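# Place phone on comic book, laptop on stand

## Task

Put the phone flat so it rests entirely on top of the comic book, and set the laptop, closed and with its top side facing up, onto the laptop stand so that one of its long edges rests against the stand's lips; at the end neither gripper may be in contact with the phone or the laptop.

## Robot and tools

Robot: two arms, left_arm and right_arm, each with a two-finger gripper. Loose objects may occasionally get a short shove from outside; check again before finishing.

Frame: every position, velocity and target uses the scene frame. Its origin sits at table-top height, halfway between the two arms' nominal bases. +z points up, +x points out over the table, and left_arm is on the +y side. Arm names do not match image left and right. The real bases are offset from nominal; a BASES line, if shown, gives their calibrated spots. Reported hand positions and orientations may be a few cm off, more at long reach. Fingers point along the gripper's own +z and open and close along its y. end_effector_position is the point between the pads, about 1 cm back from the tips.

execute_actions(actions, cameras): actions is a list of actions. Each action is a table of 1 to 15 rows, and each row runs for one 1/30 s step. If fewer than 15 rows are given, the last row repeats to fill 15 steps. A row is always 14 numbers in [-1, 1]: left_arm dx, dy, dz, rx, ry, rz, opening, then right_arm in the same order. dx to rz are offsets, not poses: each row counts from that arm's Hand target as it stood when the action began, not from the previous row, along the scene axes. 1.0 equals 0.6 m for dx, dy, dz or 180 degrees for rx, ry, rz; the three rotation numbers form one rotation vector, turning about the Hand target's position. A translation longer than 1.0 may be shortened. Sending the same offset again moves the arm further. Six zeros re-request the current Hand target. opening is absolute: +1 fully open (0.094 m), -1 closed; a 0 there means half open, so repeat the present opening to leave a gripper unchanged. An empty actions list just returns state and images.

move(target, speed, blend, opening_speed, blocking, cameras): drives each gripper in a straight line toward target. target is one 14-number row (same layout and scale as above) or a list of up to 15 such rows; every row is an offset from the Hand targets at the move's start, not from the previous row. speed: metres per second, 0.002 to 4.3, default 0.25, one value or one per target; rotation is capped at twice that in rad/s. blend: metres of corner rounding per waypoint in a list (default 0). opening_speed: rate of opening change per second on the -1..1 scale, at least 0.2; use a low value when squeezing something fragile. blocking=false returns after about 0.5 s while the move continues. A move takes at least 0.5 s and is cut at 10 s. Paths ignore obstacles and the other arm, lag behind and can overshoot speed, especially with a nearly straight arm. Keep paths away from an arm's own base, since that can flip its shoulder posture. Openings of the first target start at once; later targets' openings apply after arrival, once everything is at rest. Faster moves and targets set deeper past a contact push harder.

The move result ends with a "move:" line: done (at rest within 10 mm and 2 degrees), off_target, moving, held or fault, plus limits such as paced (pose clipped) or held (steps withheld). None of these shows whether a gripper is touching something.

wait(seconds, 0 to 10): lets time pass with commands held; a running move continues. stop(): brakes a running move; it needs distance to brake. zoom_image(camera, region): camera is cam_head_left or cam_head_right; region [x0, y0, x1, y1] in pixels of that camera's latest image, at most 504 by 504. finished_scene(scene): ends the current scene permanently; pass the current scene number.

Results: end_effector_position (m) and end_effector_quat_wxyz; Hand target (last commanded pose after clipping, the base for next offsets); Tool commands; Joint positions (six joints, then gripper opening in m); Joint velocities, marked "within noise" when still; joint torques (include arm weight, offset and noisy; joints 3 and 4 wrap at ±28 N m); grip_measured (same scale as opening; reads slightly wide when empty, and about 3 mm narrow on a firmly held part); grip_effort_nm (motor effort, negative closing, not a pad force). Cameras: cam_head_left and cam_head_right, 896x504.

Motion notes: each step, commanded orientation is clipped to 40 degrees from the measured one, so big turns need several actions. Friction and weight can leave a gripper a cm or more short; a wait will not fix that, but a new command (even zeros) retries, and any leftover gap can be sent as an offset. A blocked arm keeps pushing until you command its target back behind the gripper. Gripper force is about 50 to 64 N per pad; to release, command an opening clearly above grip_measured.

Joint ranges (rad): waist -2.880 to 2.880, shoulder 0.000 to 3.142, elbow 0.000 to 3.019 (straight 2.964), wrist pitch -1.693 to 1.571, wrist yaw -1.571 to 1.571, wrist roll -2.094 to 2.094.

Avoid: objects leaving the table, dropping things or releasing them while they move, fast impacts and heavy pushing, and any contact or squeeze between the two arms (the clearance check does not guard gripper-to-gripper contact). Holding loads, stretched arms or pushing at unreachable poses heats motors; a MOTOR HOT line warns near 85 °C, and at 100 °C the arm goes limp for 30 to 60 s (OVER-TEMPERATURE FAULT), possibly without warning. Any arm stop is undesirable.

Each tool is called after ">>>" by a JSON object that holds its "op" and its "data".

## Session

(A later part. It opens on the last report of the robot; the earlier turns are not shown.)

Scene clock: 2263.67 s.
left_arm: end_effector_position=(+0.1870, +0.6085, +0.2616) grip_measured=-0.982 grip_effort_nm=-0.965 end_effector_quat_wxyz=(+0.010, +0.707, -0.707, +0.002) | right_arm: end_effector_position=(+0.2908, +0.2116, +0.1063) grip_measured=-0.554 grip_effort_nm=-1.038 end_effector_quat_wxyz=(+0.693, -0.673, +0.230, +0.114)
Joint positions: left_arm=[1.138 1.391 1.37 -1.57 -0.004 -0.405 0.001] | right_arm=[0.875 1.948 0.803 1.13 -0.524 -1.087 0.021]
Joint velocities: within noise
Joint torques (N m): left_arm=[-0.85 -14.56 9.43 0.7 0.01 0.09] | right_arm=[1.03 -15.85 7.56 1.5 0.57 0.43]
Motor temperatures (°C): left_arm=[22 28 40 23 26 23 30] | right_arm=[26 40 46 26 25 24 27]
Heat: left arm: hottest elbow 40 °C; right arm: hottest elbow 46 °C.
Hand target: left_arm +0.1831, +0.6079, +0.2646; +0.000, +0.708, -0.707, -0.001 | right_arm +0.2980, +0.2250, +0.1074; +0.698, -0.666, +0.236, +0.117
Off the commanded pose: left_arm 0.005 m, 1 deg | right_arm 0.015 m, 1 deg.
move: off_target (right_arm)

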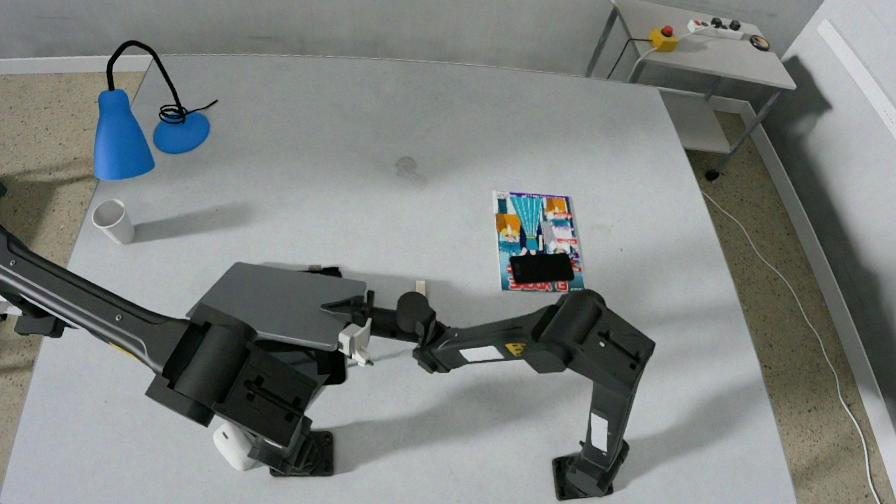

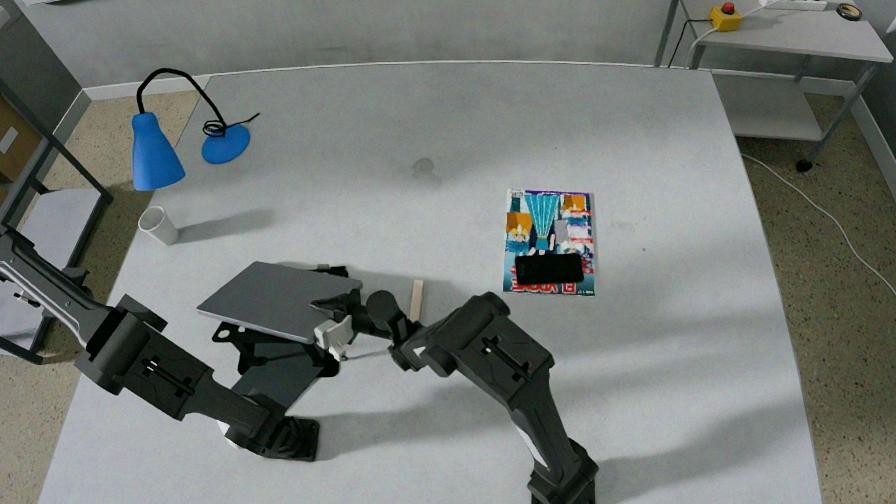

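>>> {"op": "move", "data": {"target": [0,0,0,0,0,0,-1,-0.01,0,0.1,0,0,0,-0.95], "speed": 0.12}}

>>> {"op": "zoom_image", "data": {"camera": "cam_head_left", "region": [180, 230, 420, 410]}}

>>> {"op": "zoom_image", "data": {"camera": "cam_head_right", "region": [180, 230, 420, 410]}}

Scene clock: 2267.87 s.
left_arm: end_effector_position=(+0.1870, +0.6085, +0.2616) grip_measured=-0.982 grip_effort_nm=-0.969 end_effector_quat_wxyz=(+0.010, +0.707, -0.707, +0.002) | right_arm: end_effector_position=(+0.2892, +0.2130, +0.1113) grip_measured=-0.588 grip_effort_nm=-1.033 end_effector_quat_wxyz=(+0.665, -0.696, +0.246, +0.112)
Joint positions: left_arm=[1.138 1.391 1.37 -1.57 -0.004 -0.405 0.001] | right_arm=[0.882 1.879 0.803 0.974 -0.509 -1.115 0.019]
Joint velocities: within noise
Joint torques (N m): left_arm=[-0.73 -14.8 9.26 0.76 0.11 0.06] | right_arm=[1.2 -23.47 7.21 1.63 0.24 0.7]
Motor temperatures (°C): left_arm=[22 28 40 23 26 23 30] | right_arm=[26 40 45 26 25 24 28]
Heat: left arm: hottest elbow 40 °C; right arm: hottest elbow 45 °C.
Hand target: left_arm +0.1831, +0.6079, +0.2646; +0.000, +0.708, -0.707, -0.001 | right_arm +0.2919, +0.2250, +0.1673; +0.698, -0.666, +0.236, +0.117
Off the commanded pose: left_arm 0.005 m, 1 deg | right_arm 0.057 m, 5 deg.
move: off_target (right_arm)

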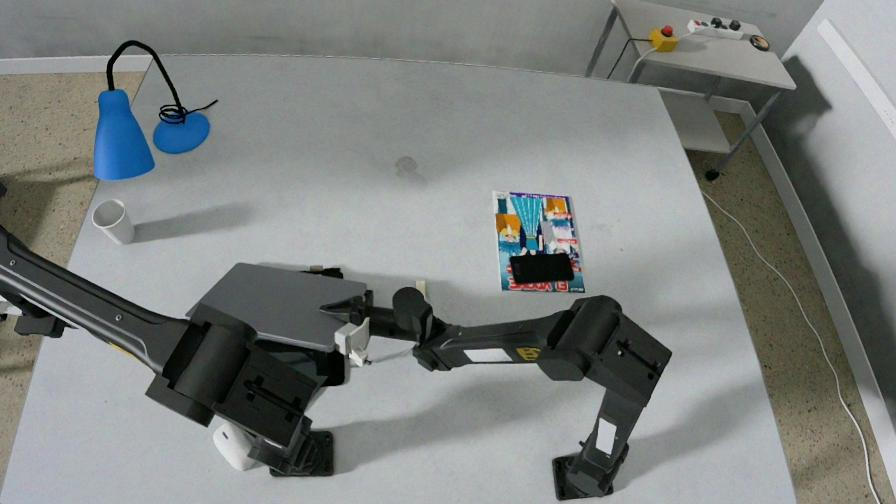

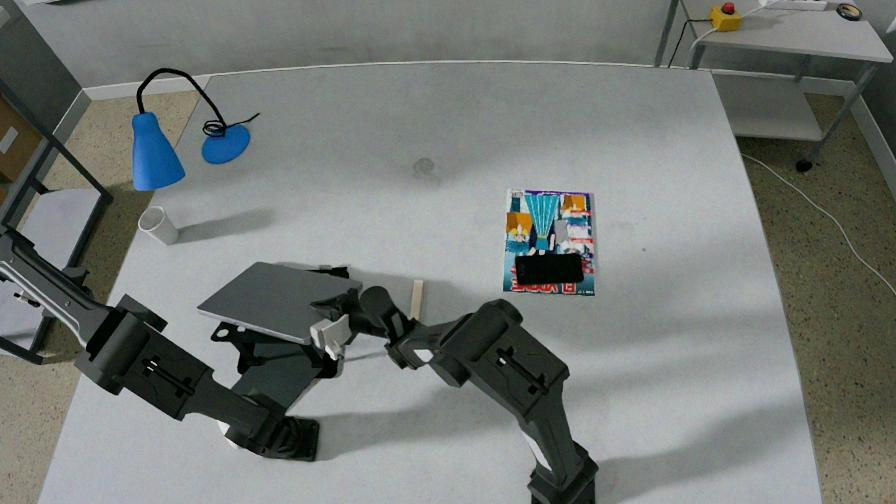

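Scaled by 2.100.

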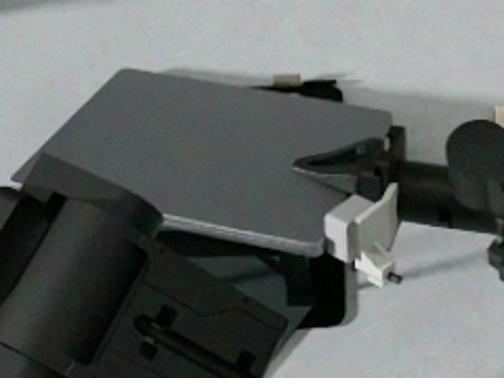

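Scaled by 2.100.

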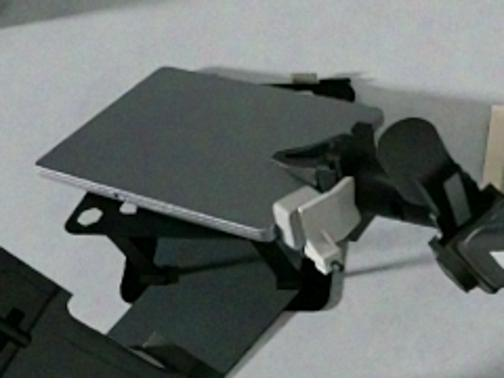

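>>> {"op": "move", "data": {"target": [0,0,0,0,0,0,-1,0,0,0.1,0,0,0,-0.95], "speed": 0.12}}

>>> {"op": "zoom_image", "data": {"camera": "cam_head_left", "region": [180, 230, 420, 410]}}

>>> {"op": "zoom_image", "data": {"camera": "cam_head_right", "region": [180, 230, 420, 410]}}

Scene clock: 2271.77 s.
left_arm: end_effector_position=(+0.1870, +0.6085, +0.2616) grip_measured=-0.982 grip_effort_nm=-0.965 end_effector_quat_wxyz=(+0.010, +0.707, -0.707, +0.002) | right_arm: end_effector_position=(+0.2865, +0.2099, +0.1284) grip_measured=-0.589 grip_effort_nm=-1.043 end_effector_quat_wxyz=(-0.637, +0.718, -0.258, -0.107)
Joint positions: left_arm=[1.138 1.391 1.37 -1.57 -0.004 -0.405 0.001] | right_arm=[0.886 1.778 0.803 0.787 -0.493 -1.15 0.019]
Joint velocities: within noise
Joint torques (N m): left_arm=[-0.97 -13.86 9.69 0.59 0.07 0.1] | right_arm=[0.85 -26.46 9.48 2.26 -0.5 0.97]
Motor temperatures (°C): left_arm=[22 28 40 23 26 23 30] | right_arm=[26 41 45 26 25 24 28]
Heat: left arm: hottest elbow 40 °C; right arm: hottest elbow 45 °C.
Hand target: left_arm +0.1831, +0.6079, +0.2646; +0.000, +0.708, -0.707, -0.001 | right_arm +0.2920, +0.2250, +0.2272; -0.698, +0.666, -0.236, -0.117
Off the commanded pose: left_arm 0.005 m, 1 deg | right_arm 0.100 m, 10 deg.
move: off_target (right_arm)

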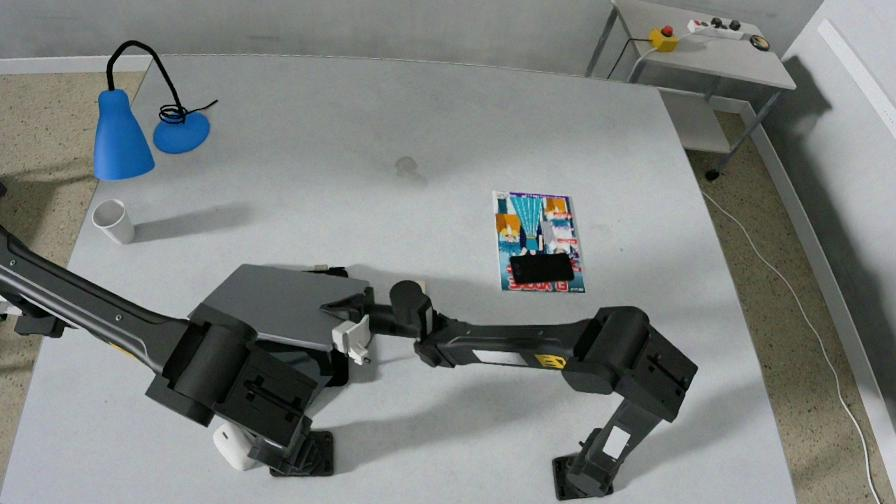

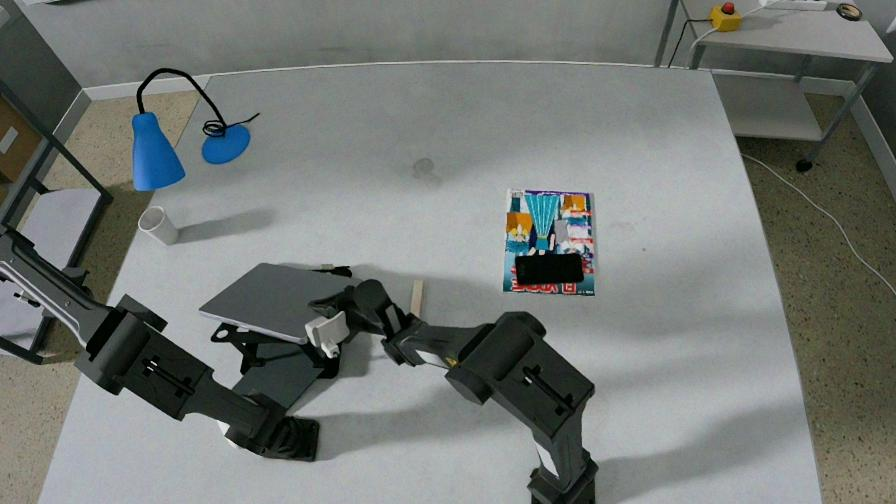

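Scaled by 2.100.

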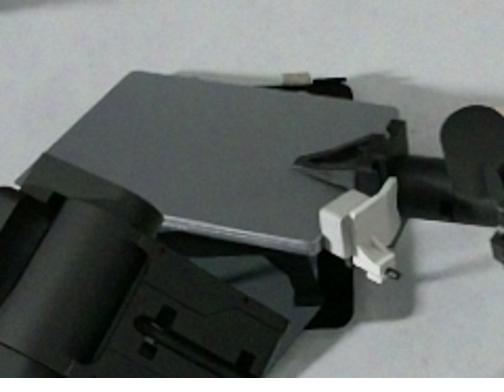

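Scaled by 2.100.

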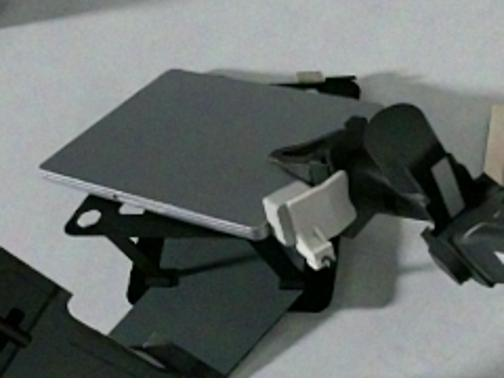

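>>> {"op": "move", "data": {"target": [0,0,0,0,0,0,-1,0.01,0,-0.21,0,0,0,-0.95], "speed": 0.12, "cameras": []}}

>>> {"op": "move", "data": {"target": [0,0,0,0,0,0,-1,0,0,0,0,0,0,0.1], "opening_speed": 0.4, "cameras": []}}

>>> {"op": "move", "data": {"target": [[0,0,0,0,0,0,-1,0.0,-0.13,0,0,0,0,0.1],[0,0,0,0,0,0,-1,0.08,-0.13,-0.04,0,0,0,0.1]], "speed": 0.12}}

>>> {"op": "zoom_image", "data": {"camera": "cam_head_left", "region": [240, 230, 420, 365]}}

>>> {"op": "zoom_image", "data": {"camera": "cam_head_right", "region": [240, 230, 420, 365]}}

Scene clock: 2283.47 s.
left_arm: end_effector_position=(+0.1870, +0.6085, +0.2616) grip_measured=-0.982 grip_effort_nm=-0.969 end_effector_quat_wxyz=(+0.010, +0.707, -0.707, +0.002) | right_arm: end_effector_position=(+0.2867, +0.2112, +0.1072) grip_measured=-0.581 grip_effort_nm=-1.043 end_effector_quat_wxyz=(+0.689, -0.678, +0.232, +0.113)
Joint positions: left_arm=[1.138 1.391 1.37 -1.57 -0.004 -0.405 0.001] | right_arm=[0.881 1.932 0.794 1.109 -0.517 -1.094 0.02]
Joint velocities: within noise
Joint torques (N m): left_arm=[-0.56 -14.92 9.46 0.65 0.03 0.07] | right_arm=[0.56 -13.22 8.2 2.77 0.32 0.49]
Motor temperatures (°C): left_arm=[22 28 40 23 26 23 31] | right_arm=[26 44 45 26 25 25 28]
Heat: left arm: hottest elbow 40 °C; right arm: hottest elbow 45 °C.
Hand target: left_arm +0.1831, +0.6079, +0.2646; +0.000, +0.708, -0.707, -0.001 | right_arm +0.2981, +0.2250, +0.1014; +0.698, -0.666, +0.236, +0.117
Off the commanded pose: left_arm 0.005 m, 1 deg | right_arm 0.019 m, 2 deg.
move: off_target (right_arm)
No camera images: "cameras" was empty.

Scene clock: 2286.40 s.
left_arm: end_effector_position=(+0.1870, +0.6085, +0.2616) grip_measured=-0.982 grip_effort_nm=-0.965 end_effector_quat_wxyz=(+0.010, +0.707, -0.707, +0.002) | right_arm: end_effector_position=(+0.2874, +0.2120, +0.1051) grip_measured=+0.098 grip_effort_nm=0.071 end_effector_quat_wxyz=(+0.693, -0.670, +0.238, +0.121)
Joint positions: left_arm=[1.138 1.391 1.37 -1.57 -0.004 -0.405 0.001] | right_arm=[0.881 1.95 0.798 1.139 -0.517 -1.063 0.052]
Joint velocities: within noise
Joint torques (N m): left_arm=[-1.14 -14.21 9.43 0.53 0.09 0.09] | right_arm=[0.56 -14.68 7.91 1.72 0.34 0.22]
Motor temperatures (°C): left_arm=[22 28 40 23 26 23 31] | right_arm=[26 44 45 26 25 25 28]
Heat: left arm: hottest elbow 40 °C; right arm: hottest elbow 45 °C.
Hand target: left_arm +0.1831, +0.6079, +0.2646; +0.000, +0.708, -0.707, -0.001 | right_arm +0.2981, +0.2250, +0.1014; +0.698, -0.666, +0.236, +0.117
Off the commanded pose: left_arm 0.005 m, 1 deg | right_arm 0.017 m, 1 deg.
move: off_target (right_arm)
No camera images: "cameras" was empty.

Scene clock: 2288.03 s.
left_arm: end_effector_position=(+0.1870, +0.6085, +0.2616) grip_measured=-0.982 grip_effort_nm=-0.969 end_effector_quat_wxyz=(+0.010, +0.707, -0.707, +0.002) | right_arm: end_effector_position=(+0.3332, +0.1421, +0.0756) grip_measured=+0.099 grip_effort_nm=0.061 end_effector_quat_wxyz=(+0.689, -0.672, +0.242, +0.124)
Joint positions: left_arm=[1.138 1.391 1.37 -1.57 -0.004 -0.405 0.001] | right_arm=[0.698 2.01 0.753 1.23 -0.699 -1.063 0.052]
Joint velocities: within noise
Joint torques (N m): left_arm=[-1.26 -14.39 9.18 0.73 0.06 0.07] | right_arm=[-0.21 -14.92 6.24 1.95 -0.05 0.22]
Motor temperatures (°C): left_arm=[22 28 40 23 26 23 31] | right_arm=[26 44 44 26 25 25 28]
Heat: left arm: hottest elbow 40 °C; right arm: hottest shoulder 44 °C.
Hand target: left_arm +0.1831, +0.6079, +0.2646; +0.000, +0.708, -0.707, -0.001 | right_arm +0.3461, +0.1470, +0.0775; +0.698, -0.666, +0.236, +0.117
Off the commanded pose: left_arm 0.005 m, 1 deg | right_arm 0.014 m, 2 deg.
move: off_target (right_arm)

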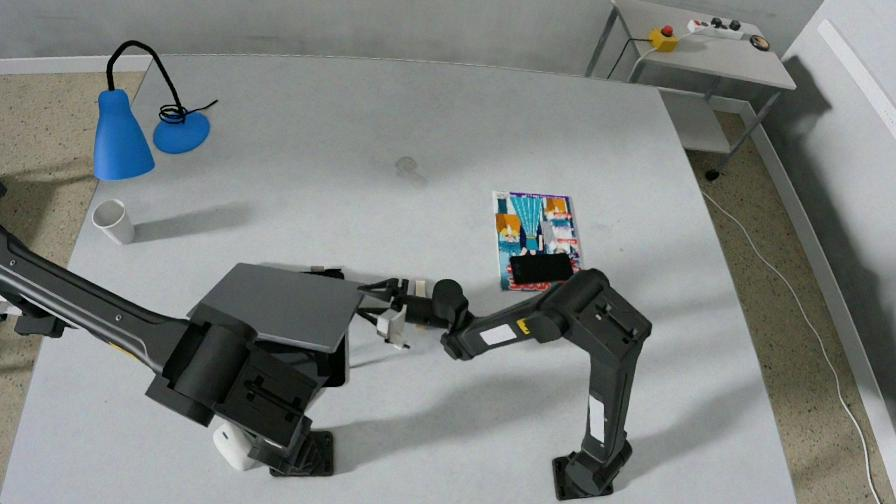

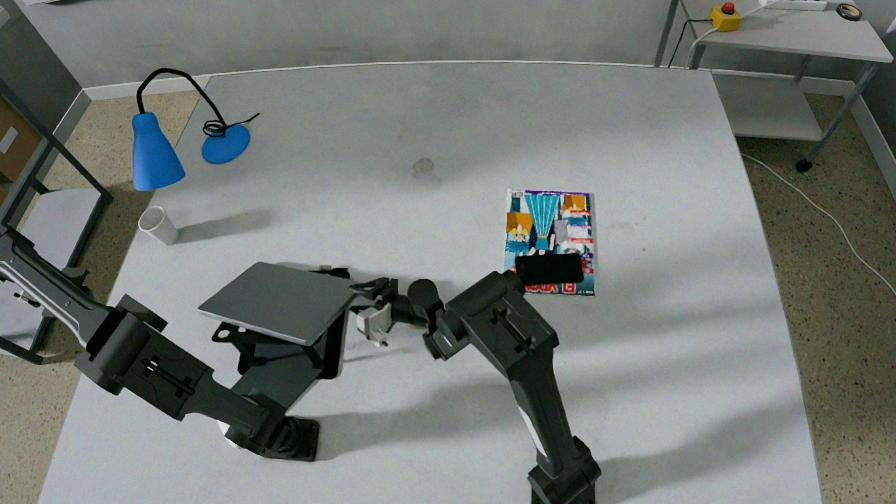

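Scaled by 2.800.

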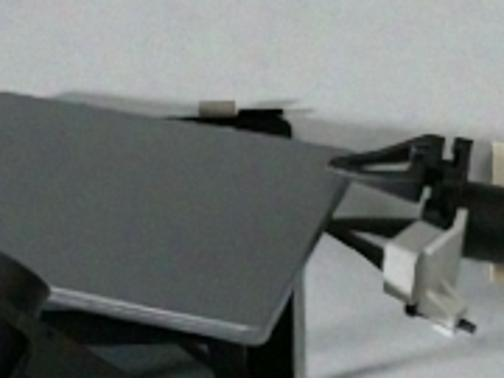

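Scaled by 2.800.

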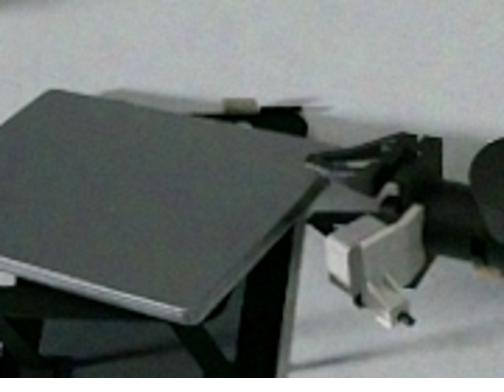

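>>> {"op": "move", "data": {"target": [[0,0,0,0,0,0,-1,-0.03,0.0,0.012,0,0,0,0.1],[0,0,0,0,0,0,-1,-0.025,0.055,0.012,0,0,0,0.1]], "speed": 0.1}}

>>> {"op": "zoom_image", "data": {"camera": "cam_head_left", "region": [240, 230, 420, 365]}}

>>> {"op": "zoom_image", "data": {"camera": "cam_head_right", "region": [240, 230, 420, 365]}}

Scene clock: 2291.50 s.
left_arm: end_effector_position=(+0.1870, +0.6085, +0.2616) grip_measured=-0.982 grip_effort_nm=-0.965 end_effector_quat_wxyz=(+0.010, +0.707, -0.707, +0.002) | right_arm: end_effector_position=(+0.3262, +0.1690, +0.0836) grip_measured=+0.099 grip_effort_nm=0.066 end_effector_quat_wxyz=(+0.696, -0.667, +0.241, +0.116)
Joint positions: left_arm=[1.138 1.391 1.37 -1.57 -0.004 -0.405 0.001] | right_arm=[0.758 2.01 0.785 1.219 -0.627 -1.063 0.052]
Joint velocities: within noise
Joint torques (N m): left_arm=[-0.97 -14.21 9.61 0.69 0.04 0.11] | right_arm=[1.08 -16.97 6.41 1.05 0.08 0.22]
Motor temperatures (°C): left_arm=[22 28 40 23 26 23 31] | right_arm=[26 43 44 26 25 25 28]
Heat: left arm: hottest elbow 40 °C; right arm: hottest elbow 44 °C.
Hand target: left_arm +0.1831, +0.6079, +0.2646; +0.000, +0.708, -0.707, -0.001 | right_arm +0.3311, +0.1800, +0.0847; +0.698, -0.666, +0.236, +0.117
Off the commanded pose: left_arm 0.005 m, 1 deg | right_arm 0.012 m, 1 deg.
move: off_target (right_arm)

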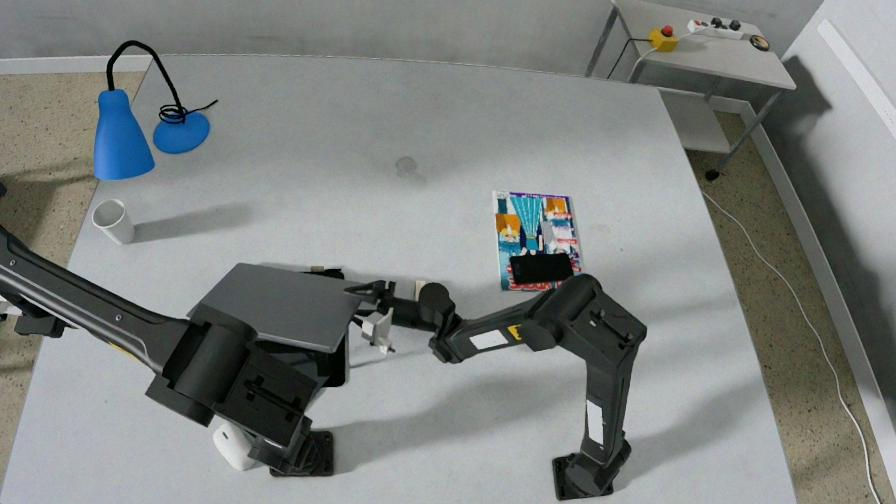

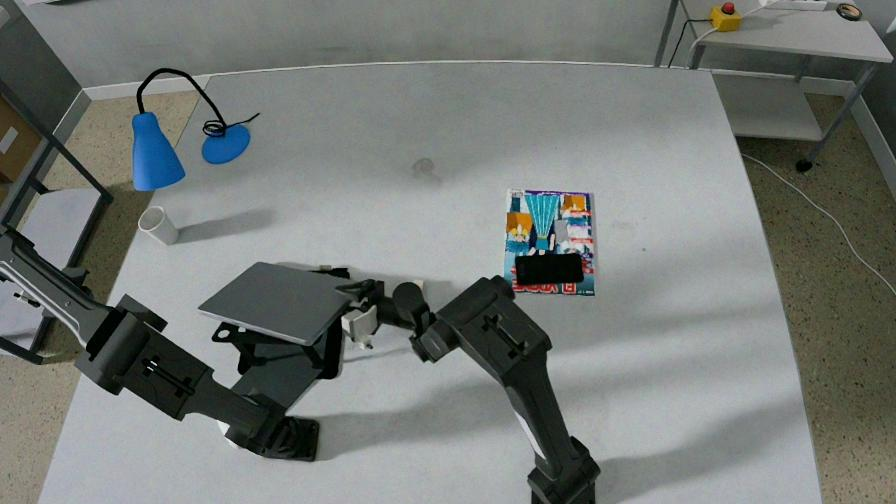

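Scaled by 2.800.

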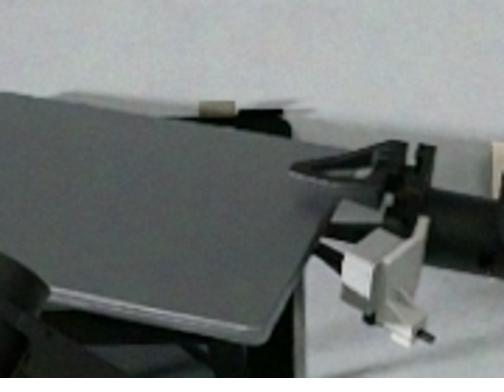

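Scaled by 2.800.

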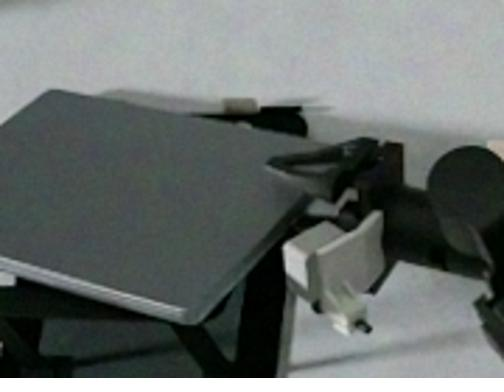

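>>> {"op": "move", "data": {"target": [0,0,0,0,0,0,-1,0,0.005,0,0,0,0,-0.95], "opening_speed": 0.4, "cameras": []}}

>>> {"op": "move", "data": {"target": [0,0,0,0,0,0,-1,-0.01,0.0,0.2,0,0,0,-0.95], "speed": 0.12}}

>>> {"op": "zoom_image", "data": {"camera": "cam_head_left", "region": [180, 230, 420, 410]}}

>>> {"op": "zoom_image", "data": {"camera": "cam_head_right", "region": [180, 230, 420, 410]}}

Scene clock: 2297.63 s.
left_arm: end_effector_position=(+0.1870, +0.6085, +0.2616) grip_measured=-0.982 grip_effort_nm=-0.969 end_effector_quat_wxyz=(+0.010, +0.707, -0.707, +0.002) | right_arm: end_effector_position=(+0.3267, +0.1709, +0.0836) grip_measured=-0.604 grip_effort_nm=-1.038 end_effector_quat_wxyz=(+0.696, -0.669, +0.236, +0.112)
Joint positions: left_arm=[1.138 1.391 1.37 -1.57 -0.004 -0.405 0.001] | right_arm=[0.76 2.01 0.79 1.211 -0.626 -1.078 0.019]
Joint velocities: within noise
Joint torques (N m): left_arm=[-0.79 -14.86 9.51 0.81 0.06 0.04] | right_arm=[1.26 -16.62 6.49 1.17 0.21 0.35]
Motor temperatures (°C): left_arm=[22 28 40 23 26 23 31] | right_arm=[26 43 44 26 25 24 28]
Heat: left arm: hottest elbow 40 °C; right arm: hottest elbow 44 °C.
Hand target: left_arm +0.1831, +0.6079, +0.2646; +0.000, +0.708, -0.707, -0.001 | right_arm +0.3311, +0.1831, +0.0847; +0.698, -0.666, +0.236, +0.117
Off the commanded pose: left_arm 0.005 m, 1 deg | right_arm 0.013 m, 1 deg.
move: off_target (right_arm)
No camera images: "cameras" was empty.

Scene clock: 2299.33 s.
left_arm: end_effector_position=(+0.1870, +0.6085, +0.2616) grip_measured=-0.982 grip_effort_nm=-0.960 end_effector_quat_wxyz=(+0.010, +0.707, -0.707, +0.002) | right_arm: end_effector_position=(+0.3242, +0.1727, +0.1065) grip_measured=-0.624 grip_effort_nm=-1.038 end_effector_quat_wxyz=(-0.637, +0.713, -0.271, -0.115)
Joint positions: left_arm=[1.138 1.391 1.37 -1.57 -0.004 -0.405 0.001] | right_arm=[0.771 1.831 0.79 0.843 -0.6 -1.142 0.018]
Joint velocities: within noise
Joint torques (N m): left_arm=[-0.56 -14.51 9.48 0.76 0.02 0.08] | right_arm=[1.03 -27.46 7.25 3.15 -0.72 0.9]
Motor temperatures (°C): left_arm=[22 28 40 23 26 23 31] | right_arm=[26 43 44 26 25 24 28]
Heat: left arm: hottest elbow 40 °C; right arm: hottest elbow 44 °C.
Hand target: left_arm +0.1831, +0.6079, +0.2646; +0.000, +0.708, -0.707, -0.001 | right_arm +0.3250, +0.1831, +0.2048; -0.698, +0.666, -0.236, -0.117
Off the commanded pose: left_arm 0.005 m, 1 deg | right_arm 0.099 m, 10 deg.
move: off_target (right_arm)

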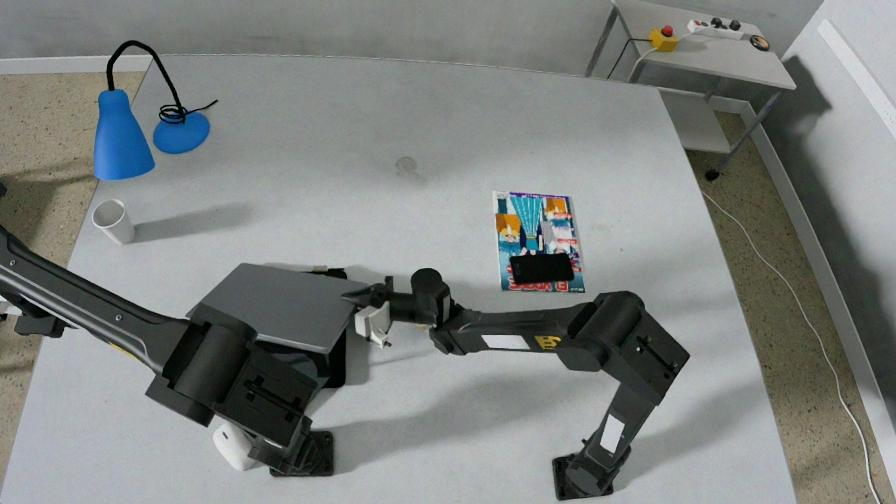

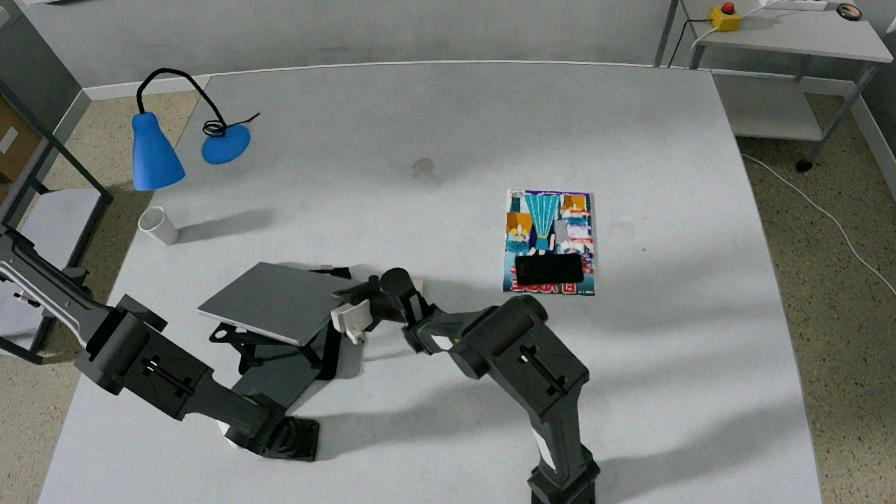

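Scaled by 2.100.

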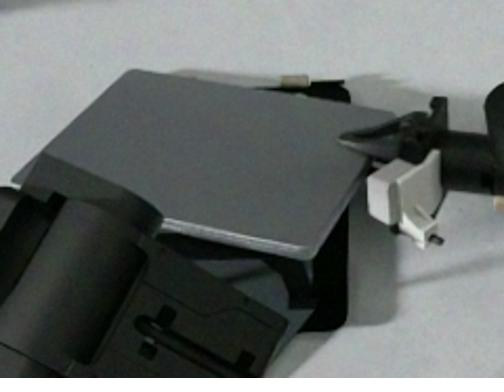

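Scaled by 2.100.

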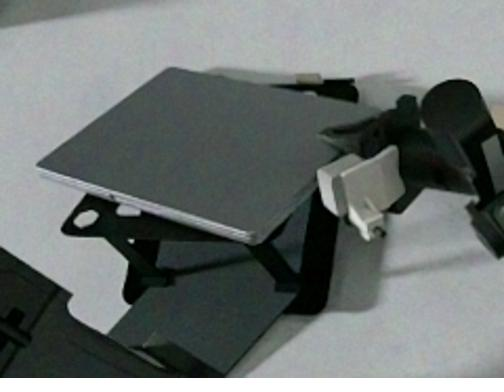

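>>> {"op": "move", "data": {"target": [0,0,0,0,0,0,-1,0.01,0,-0.21,0,0,0,-0.95], "speed": 0.12, "cameras": []}}

>>> {"op": "move", "data": {"target": [0,0,0,0,0,0,-1,0,0,0,0,0,0,0.0], "opening_speed": 0.4, "cameras": []}}

>>> {"op": "move", "data": {"target": [0,0,0,0,0,0,-1,0.0,-0.055,0.0,0,0,0,0.0], "speed": 0.12}}

>>> {"op": "zoom_image", "data": {"camera": "cam_head_left", "region": [180, 230, 420, 410]}}

>>> {"op": "zoom_image", "data": {"camera": "cam_head_right", "region": [240, 230, 420, 365]}}

Scene clock: 2307.00 s.
left_arm: end_effector_position=(+0.1870, +0.6085, +0.2616) grip_measured=-0.982 grip_effort_nm=-0.965 end_effector_quat_wxyz=(+0.010, +0.707, -0.707, +0.002) | right_arm: end_effector_position=(+0.3203, +0.1674, +0.0831) grip_measured=-0.628 grip_effort_nm=-1.043 end_effector_quat_wxyz=(+0.691, -0.674, +0.236, +0.112)
Joint positions: left_arm=[1.138 1.391 1.37 -1.57 -0.004 -0.405 0.001] | right_arm=[0.763 1.995 0.769 1.202 -0.625 -1.088 0.017]
Joint velocities: within noise
Joint torques (N m): left_arm=[-1.44 -13.86 9.29 0.69 0.07 0.09] | right_arm=[0.97 -13.68 7.91 2.09 0.17 0.44]
Motor temperatures (°C): left_arm=[22 28 40 23 26 23 31] | right_arm=[26 43 44 26 25 25 28]
Heat: left arm: hottest elbow 40 °C; right arm: hottest elbow 44 °C.
Hand target: left_arm +0.1831, +0.6079, +0.2646; +0.000, +0.708, -0.707, -0.001 | right_arm +0.3310, +0.1831, +0.0786; +0.698, -0.666, +0.236, +0.117
Off the commanded pose: left_arm 0.005 m, 1 deg | right_arm 0.020 m, 1 deg.
move: off_target (right_arm)
No camera images: "cameras" was empty.

Scene clock: 2309.70 s.
left_arm: end_effector_position=(+0.1870, +0.6085, +0.2616) grip_measured=-0.982 grip_effort_nm=-0.965 end_effector_quat_wxyz=(+0.010, +0.707, -0.707, +0.002) | right_arm: end_effector_position=(+0.3265, +0.1726, +0.0798) grip_measured=-0.002 grip_effort_nm=0.066 end_effector_quat_wxyz=(+0.693, -0.669, +0.241, +0.115)
Joint positions: left_arm=[1.138 1.391 1.37 -1.57 -0.004 -0.405 0.001] | right_arm=[0.763 2.019 0.794 1.21 -0.622 -1.07 0.047]
Joint velocities: within noise
Joint torques (N m): left_arm=[-0.79 -14.62 9.48 0.75 0.06 0.13] | right_arm=[1.03 -16.03 6.37 1.72 0.07 0.28]
Motor temperatures (°C): left_arm=[22 28 40 23 26 23 31] | right_arm=[26 43 44 26 25 25 28]
Heat: left arm: hottest elbow 40 °C; right arm: hottest elbow 44 °C.
Hand target: left_arm +0.1831, +0.6079, +0.2646; +0.000, +0.708, -0.707, -0.001 | right_arm +0.3309, +0.1831, +0.0786; +0.698, -0.666, +0.236, +0.117
Off the commanded pose: left_arm 0.005 m, 1 deg | right_arm 0.012 m, 1 deg.
move: off_target (right_arm)
No camera images: "cameras" was empty.

Scene clock: 2310.67 s.
left_arm: end_effector_position=(+0.1870, +0.6085, +0.2616) grip_measured=-0.982 grip_effort_nm=-0.965 end_effector_quat_wxyz=(+0.010, +0.707, -0.707, +0.002) | right_arm: end_effector_position=(+0.3301, +0.1557, +0.0796) grip_measured=-0.001 grip_effort_nm=0.066 end_effector_quat_wxyz=(+0.696, -0.669, +0.233, +0.118)
Joint positions: left_arm=[1.138 1.391 1.37 -1.57 -0.004 -0.405 0.001] | right_arm=[0.726 2.019 0.773 1.242 -0.671 -1.07 0.047]
Joint velocities: within noise
Joint torques (N m): left_arm=[-1.03 -14.15 9.31 0.76 0.1 0.06] | right_arm=[-0.09 -17.44 3.14 2 -0.05 0.28]
Motor temperatures (°C): left_arm=[22 28 40 23 26 23 31] | right_arm=[26 43 44 26 25 25 28]
Heat: left arm: hottest elbow 40 °C; right arm: hottest elbow 44 °C.
Hand target: left_arm +0.1831, +0.6079, +0.2646; +0.000, +0.708, -0.707, -0.001 | right_arm +0.3310, +0.1500, +0.0786; +0.698, -0.666, +0.236, +0.117
Off the commanded pose: left_arm 0.005 m, 1 deg | right_arm 0.006 m, 1 deg.
move: done

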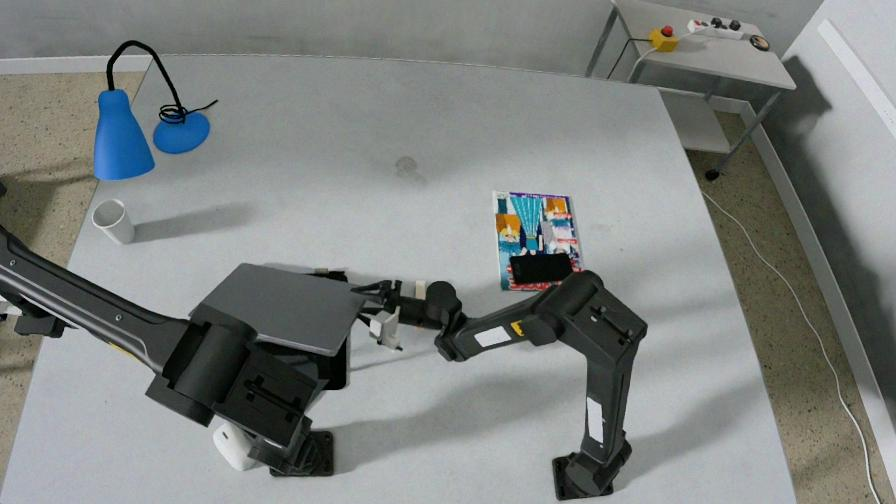

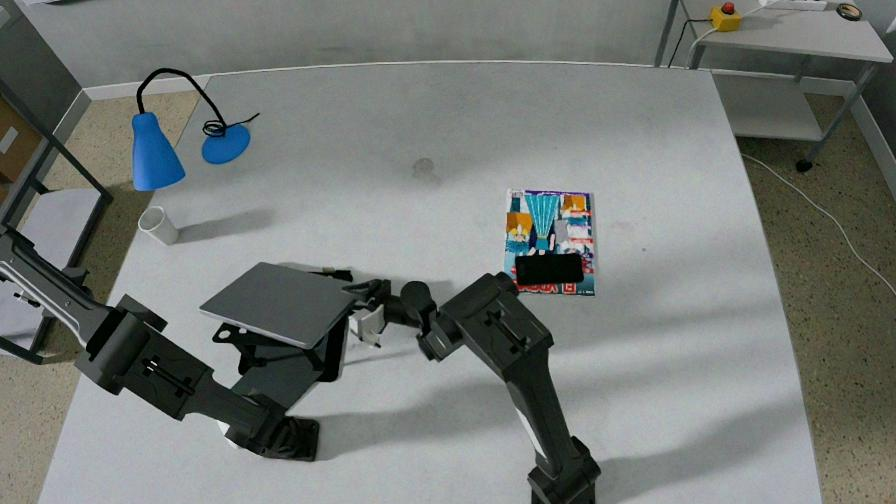

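Scaled by 2.100.

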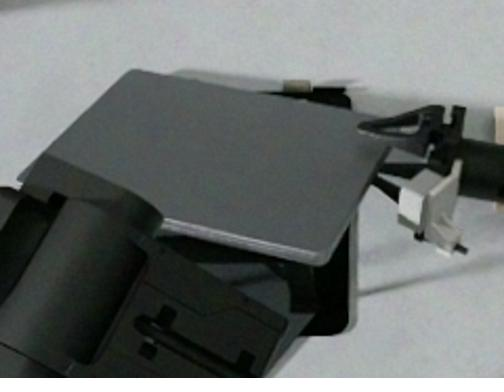

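Scaled by 2.800.

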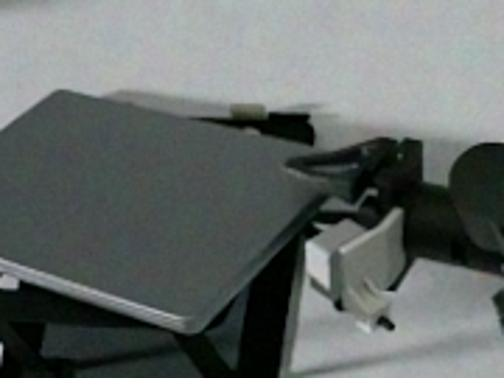

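>>> {"op": "move", "data": {"target": [0,0,0,0,0,0,-1,0,0.01,0,0,0,0,-0.95], "opening_speed": 0.5, "cameras": []}}

>>> {"op": "move", "data": {"target": [0,0,0,0,0,0,-1,-0.01,0.0,0.2,0,0,0,-0.95], "speed": 0.12}}

>>> {"op": "zoom_image", "data": {"camera": "cam_head_left", "region": [180, 230, 420, 410]}}

>>> {"op": "zoom_image", "data": {"camera": "cam_head_right", "region": [180, 230, 420, 410]}}

Scene clock: 2316.07 s.
left_arm: end_effector_position=(+0.1870, +0.6085, +0.2616) grip_measured=-0.982 grip_effort_nm=-0.965 end_effector_quat_wxyz=(+0.010, +0.707, -0.707, +0.002) | right_arm: end_effector_position=(+0.3309, +0.1556, +0.0797) grip_measured=-0.649 grip_effort_nm=-1.038 end_effector_quat_wxyz=(+0.697, -0.668, +0.234, +0.115)
Joint positions: left_arm=[1.138 1.391 1.37 -1.57 -0.004 -0.405 0.001] | right_arm=[0.726 2.019 0.773 1.243 -0.666 -1.073 0.016]
Joint velocities: within noise
Joint torques (N m): left_arm=[-0.73 -14.04 9.22 0.79 0.11 0.09] | right_arm=[0.5 -17.26 3.9 1.77 0.1 0.31]
Motor temperatures (°C): left_arm=[22 28 40 23 26 23 31] | right_arm=[26 42 43 26 25 24 28]
Heat: left arm: hottest elbow 40 °C; right arm: hottest elbow 43 °C.
Hand target: left_arm +0.1831, +0.6079, +0.2646; +0.000, +0.708, -0.707, -0.001 | right_arm +0.3310, +0.1560, +0.0786; +0.698, -0.666, +0.236, +0.117
Off the commanded pose: left_arm 0.005 m, 1 deg | right_arm 0.001 m, 0 deg.
move: done
No camera images: "cameras" was empty.

Scene clock: 2317.80 s.
left_arm: end_effector_position=(+0.1870, +0.6085, +0.2616) grip_measured=-0.982 grip_effort_nm=-0.965 end_effector_quat_wxyz=(+0.010, +0.707, -0.707, +0.002) | right_arm: end_effector_position=(+0.3268, +0.1499, +0.1204) grip_measured=-0.656 grip_effort_nm=-1.043 end_effector_quat_wxyz=(+0.650, -0.705, +0.263, +0.110)
Joint positions: left_arm=[1.138 1.391 1.37 -1.57 -0.004 -0.405 0.001] | right_arm=[0.73 1.79 0.746 0.88 -0.64 -1.145 0.016]
Joint velocities: within noise
Joint torques (N m): left_arm=[-0.85 -13.51 9.39 0.51 0.11 0.12] | right_arm=[0.91 -25.11 6.58 2.85 -0.77 0.93]
Motor temperatures (°C): left_arm=[22 28 40 23 26 23 31] | right_arm=[26 42 43 26 25 24 28]
Heat: left arm: hottest elbow 40 °C; right arm: hottest elbow 43 °C.
Hand target: left_arm +0.1831, +0.6079, +0.2646; +0.000, +0.708, -0.707, -0.001 | right_arm +0.3249, +0.1561, +0.1986; -0.698, +0.666, -0.236, -0.117
Off the commanded pose: left_arm 0.005 m, 1 deg | right_arm 0.078 m, 8 deg.
move: off_target (right_arm)

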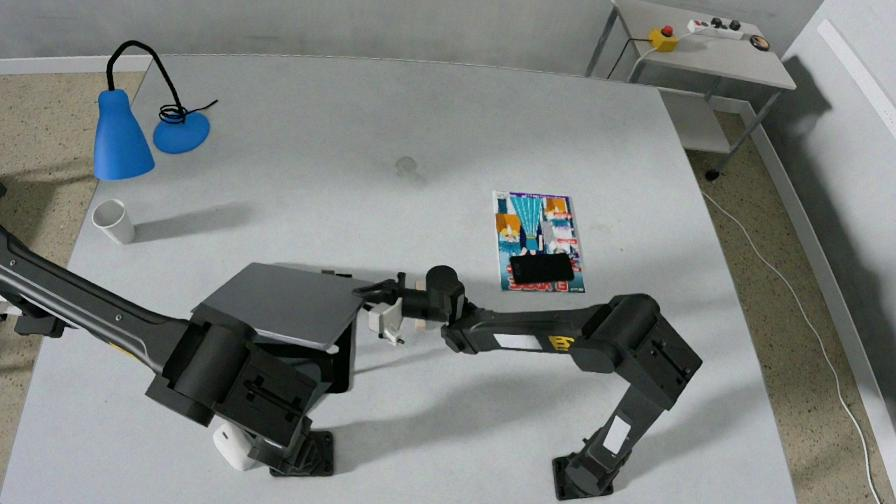

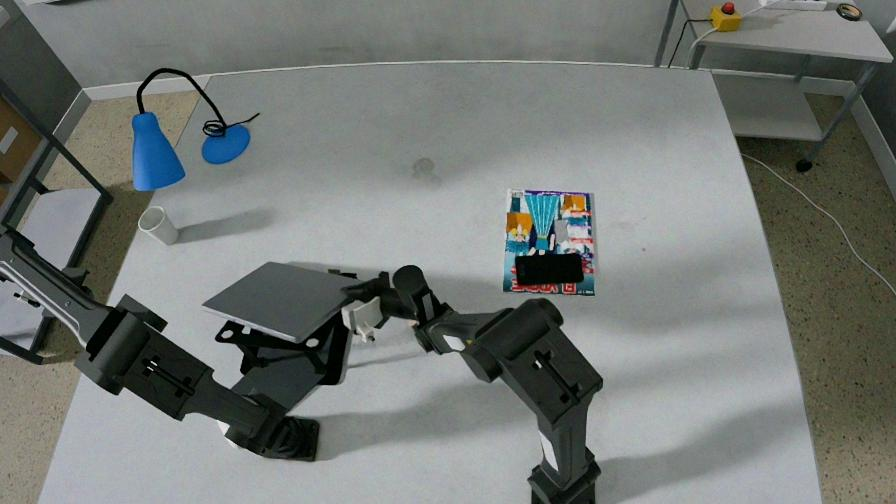

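Scaled by 2.100.

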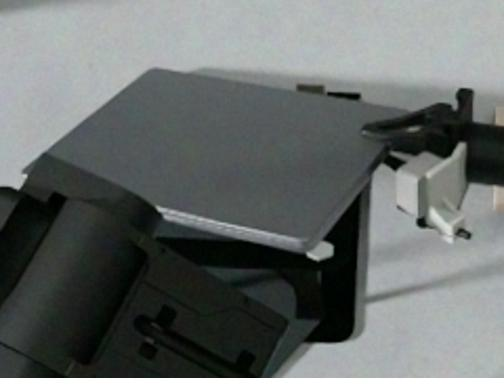

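Scaled by 2.100.

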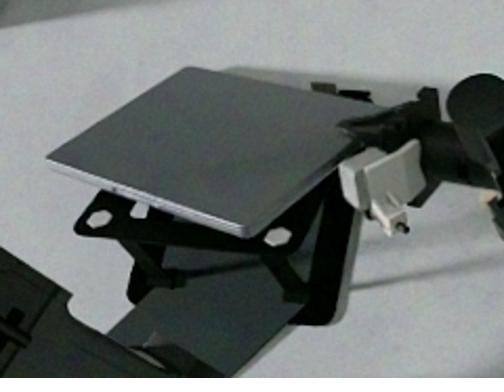

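>>> {"op": "move", "data": {"target": [0,0,0,0,0,0,-1,0.02,0.0,0.2,0.05,0,0,-0.95], "speed": 0.15}}

>>> {"op": "zoom_image", "data": {"camera": "cam_head_left", "region": [180, 230, 420, 410]}}

>>> {"op": "zoom_image", "data": {"camera": "cam_head_right", "region": [180, 230, 420, 410]}}

Scene clock: 2321.73 s.
left_arm: end_effector_position=(+0.1870, +0.6085, +0.2616) grip_measured=-0.982 grip_effort_nm=-0.965 end_effector_quat_wxyz=(+0.010, +0.707, -0.707, +0.002) | right_arm: end_effector_position=(+0.3202, +0.1467, +0.1834) grip_measured=-0.646 grip_effort_nm=-1.043 end_effector_quat_wxyz=(+0.657, -0.667, +0.309, +0.171)
Joint positions: left_arm=[1.138 1.391 1.37 -1.57 -0.004 -0.405 0.001] | right_arm=[0.73 1.644 0.746 0.798 -0.654 -0.943 0.017]
Joint velocities: within noise
Joint torques (N m): left_arm=[-1.32 -14.15 9.51 0.68 0.08 0.12] | right_arm=[0.03 -26.17 12.34 4.16 -0.23 0.44]
Motor temperatures (°C): left_arm=[22 28 40 23 26 23 31] | right_arm=[26 43 43 26 25 25 28]
Heat: left arm: hottest elbow 40 °C; right arm: hottest shoulder 43 °C.
Hand target: left_arm +0.1831, +0.6079, +0.2646; +0.000, +0.708, -0.707, -0.001 | right_arm +0.3369, +0.1561, +0.3185; +0.748, -0.609, +0.226, +0.135
Off the commanded pose: left_arm 0.005 m, 1 deg | right_arm 0.137 m, 16 deg.
move: off_target (right_arm)

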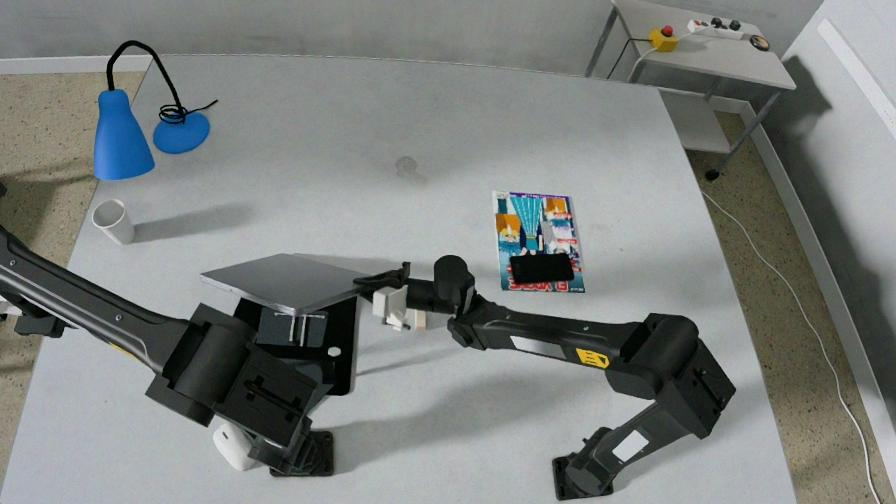

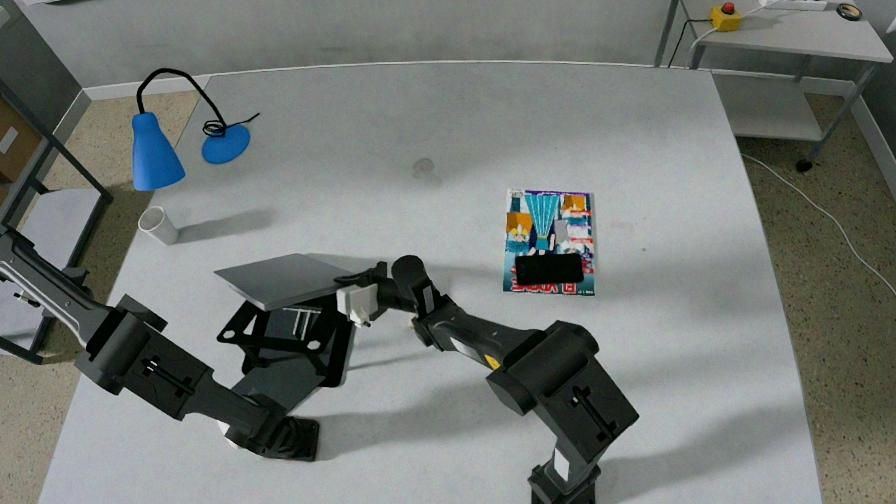

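Scaled by 2.100.

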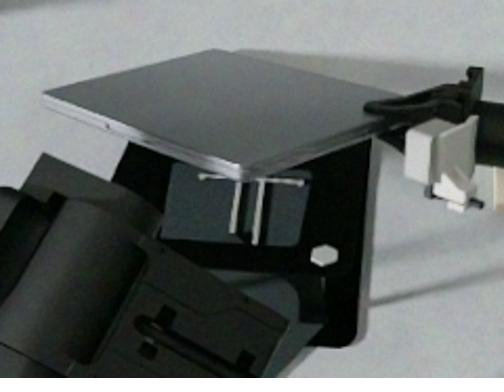

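Scaled by 2.100.

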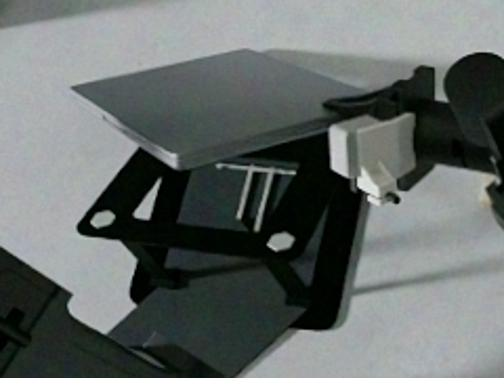

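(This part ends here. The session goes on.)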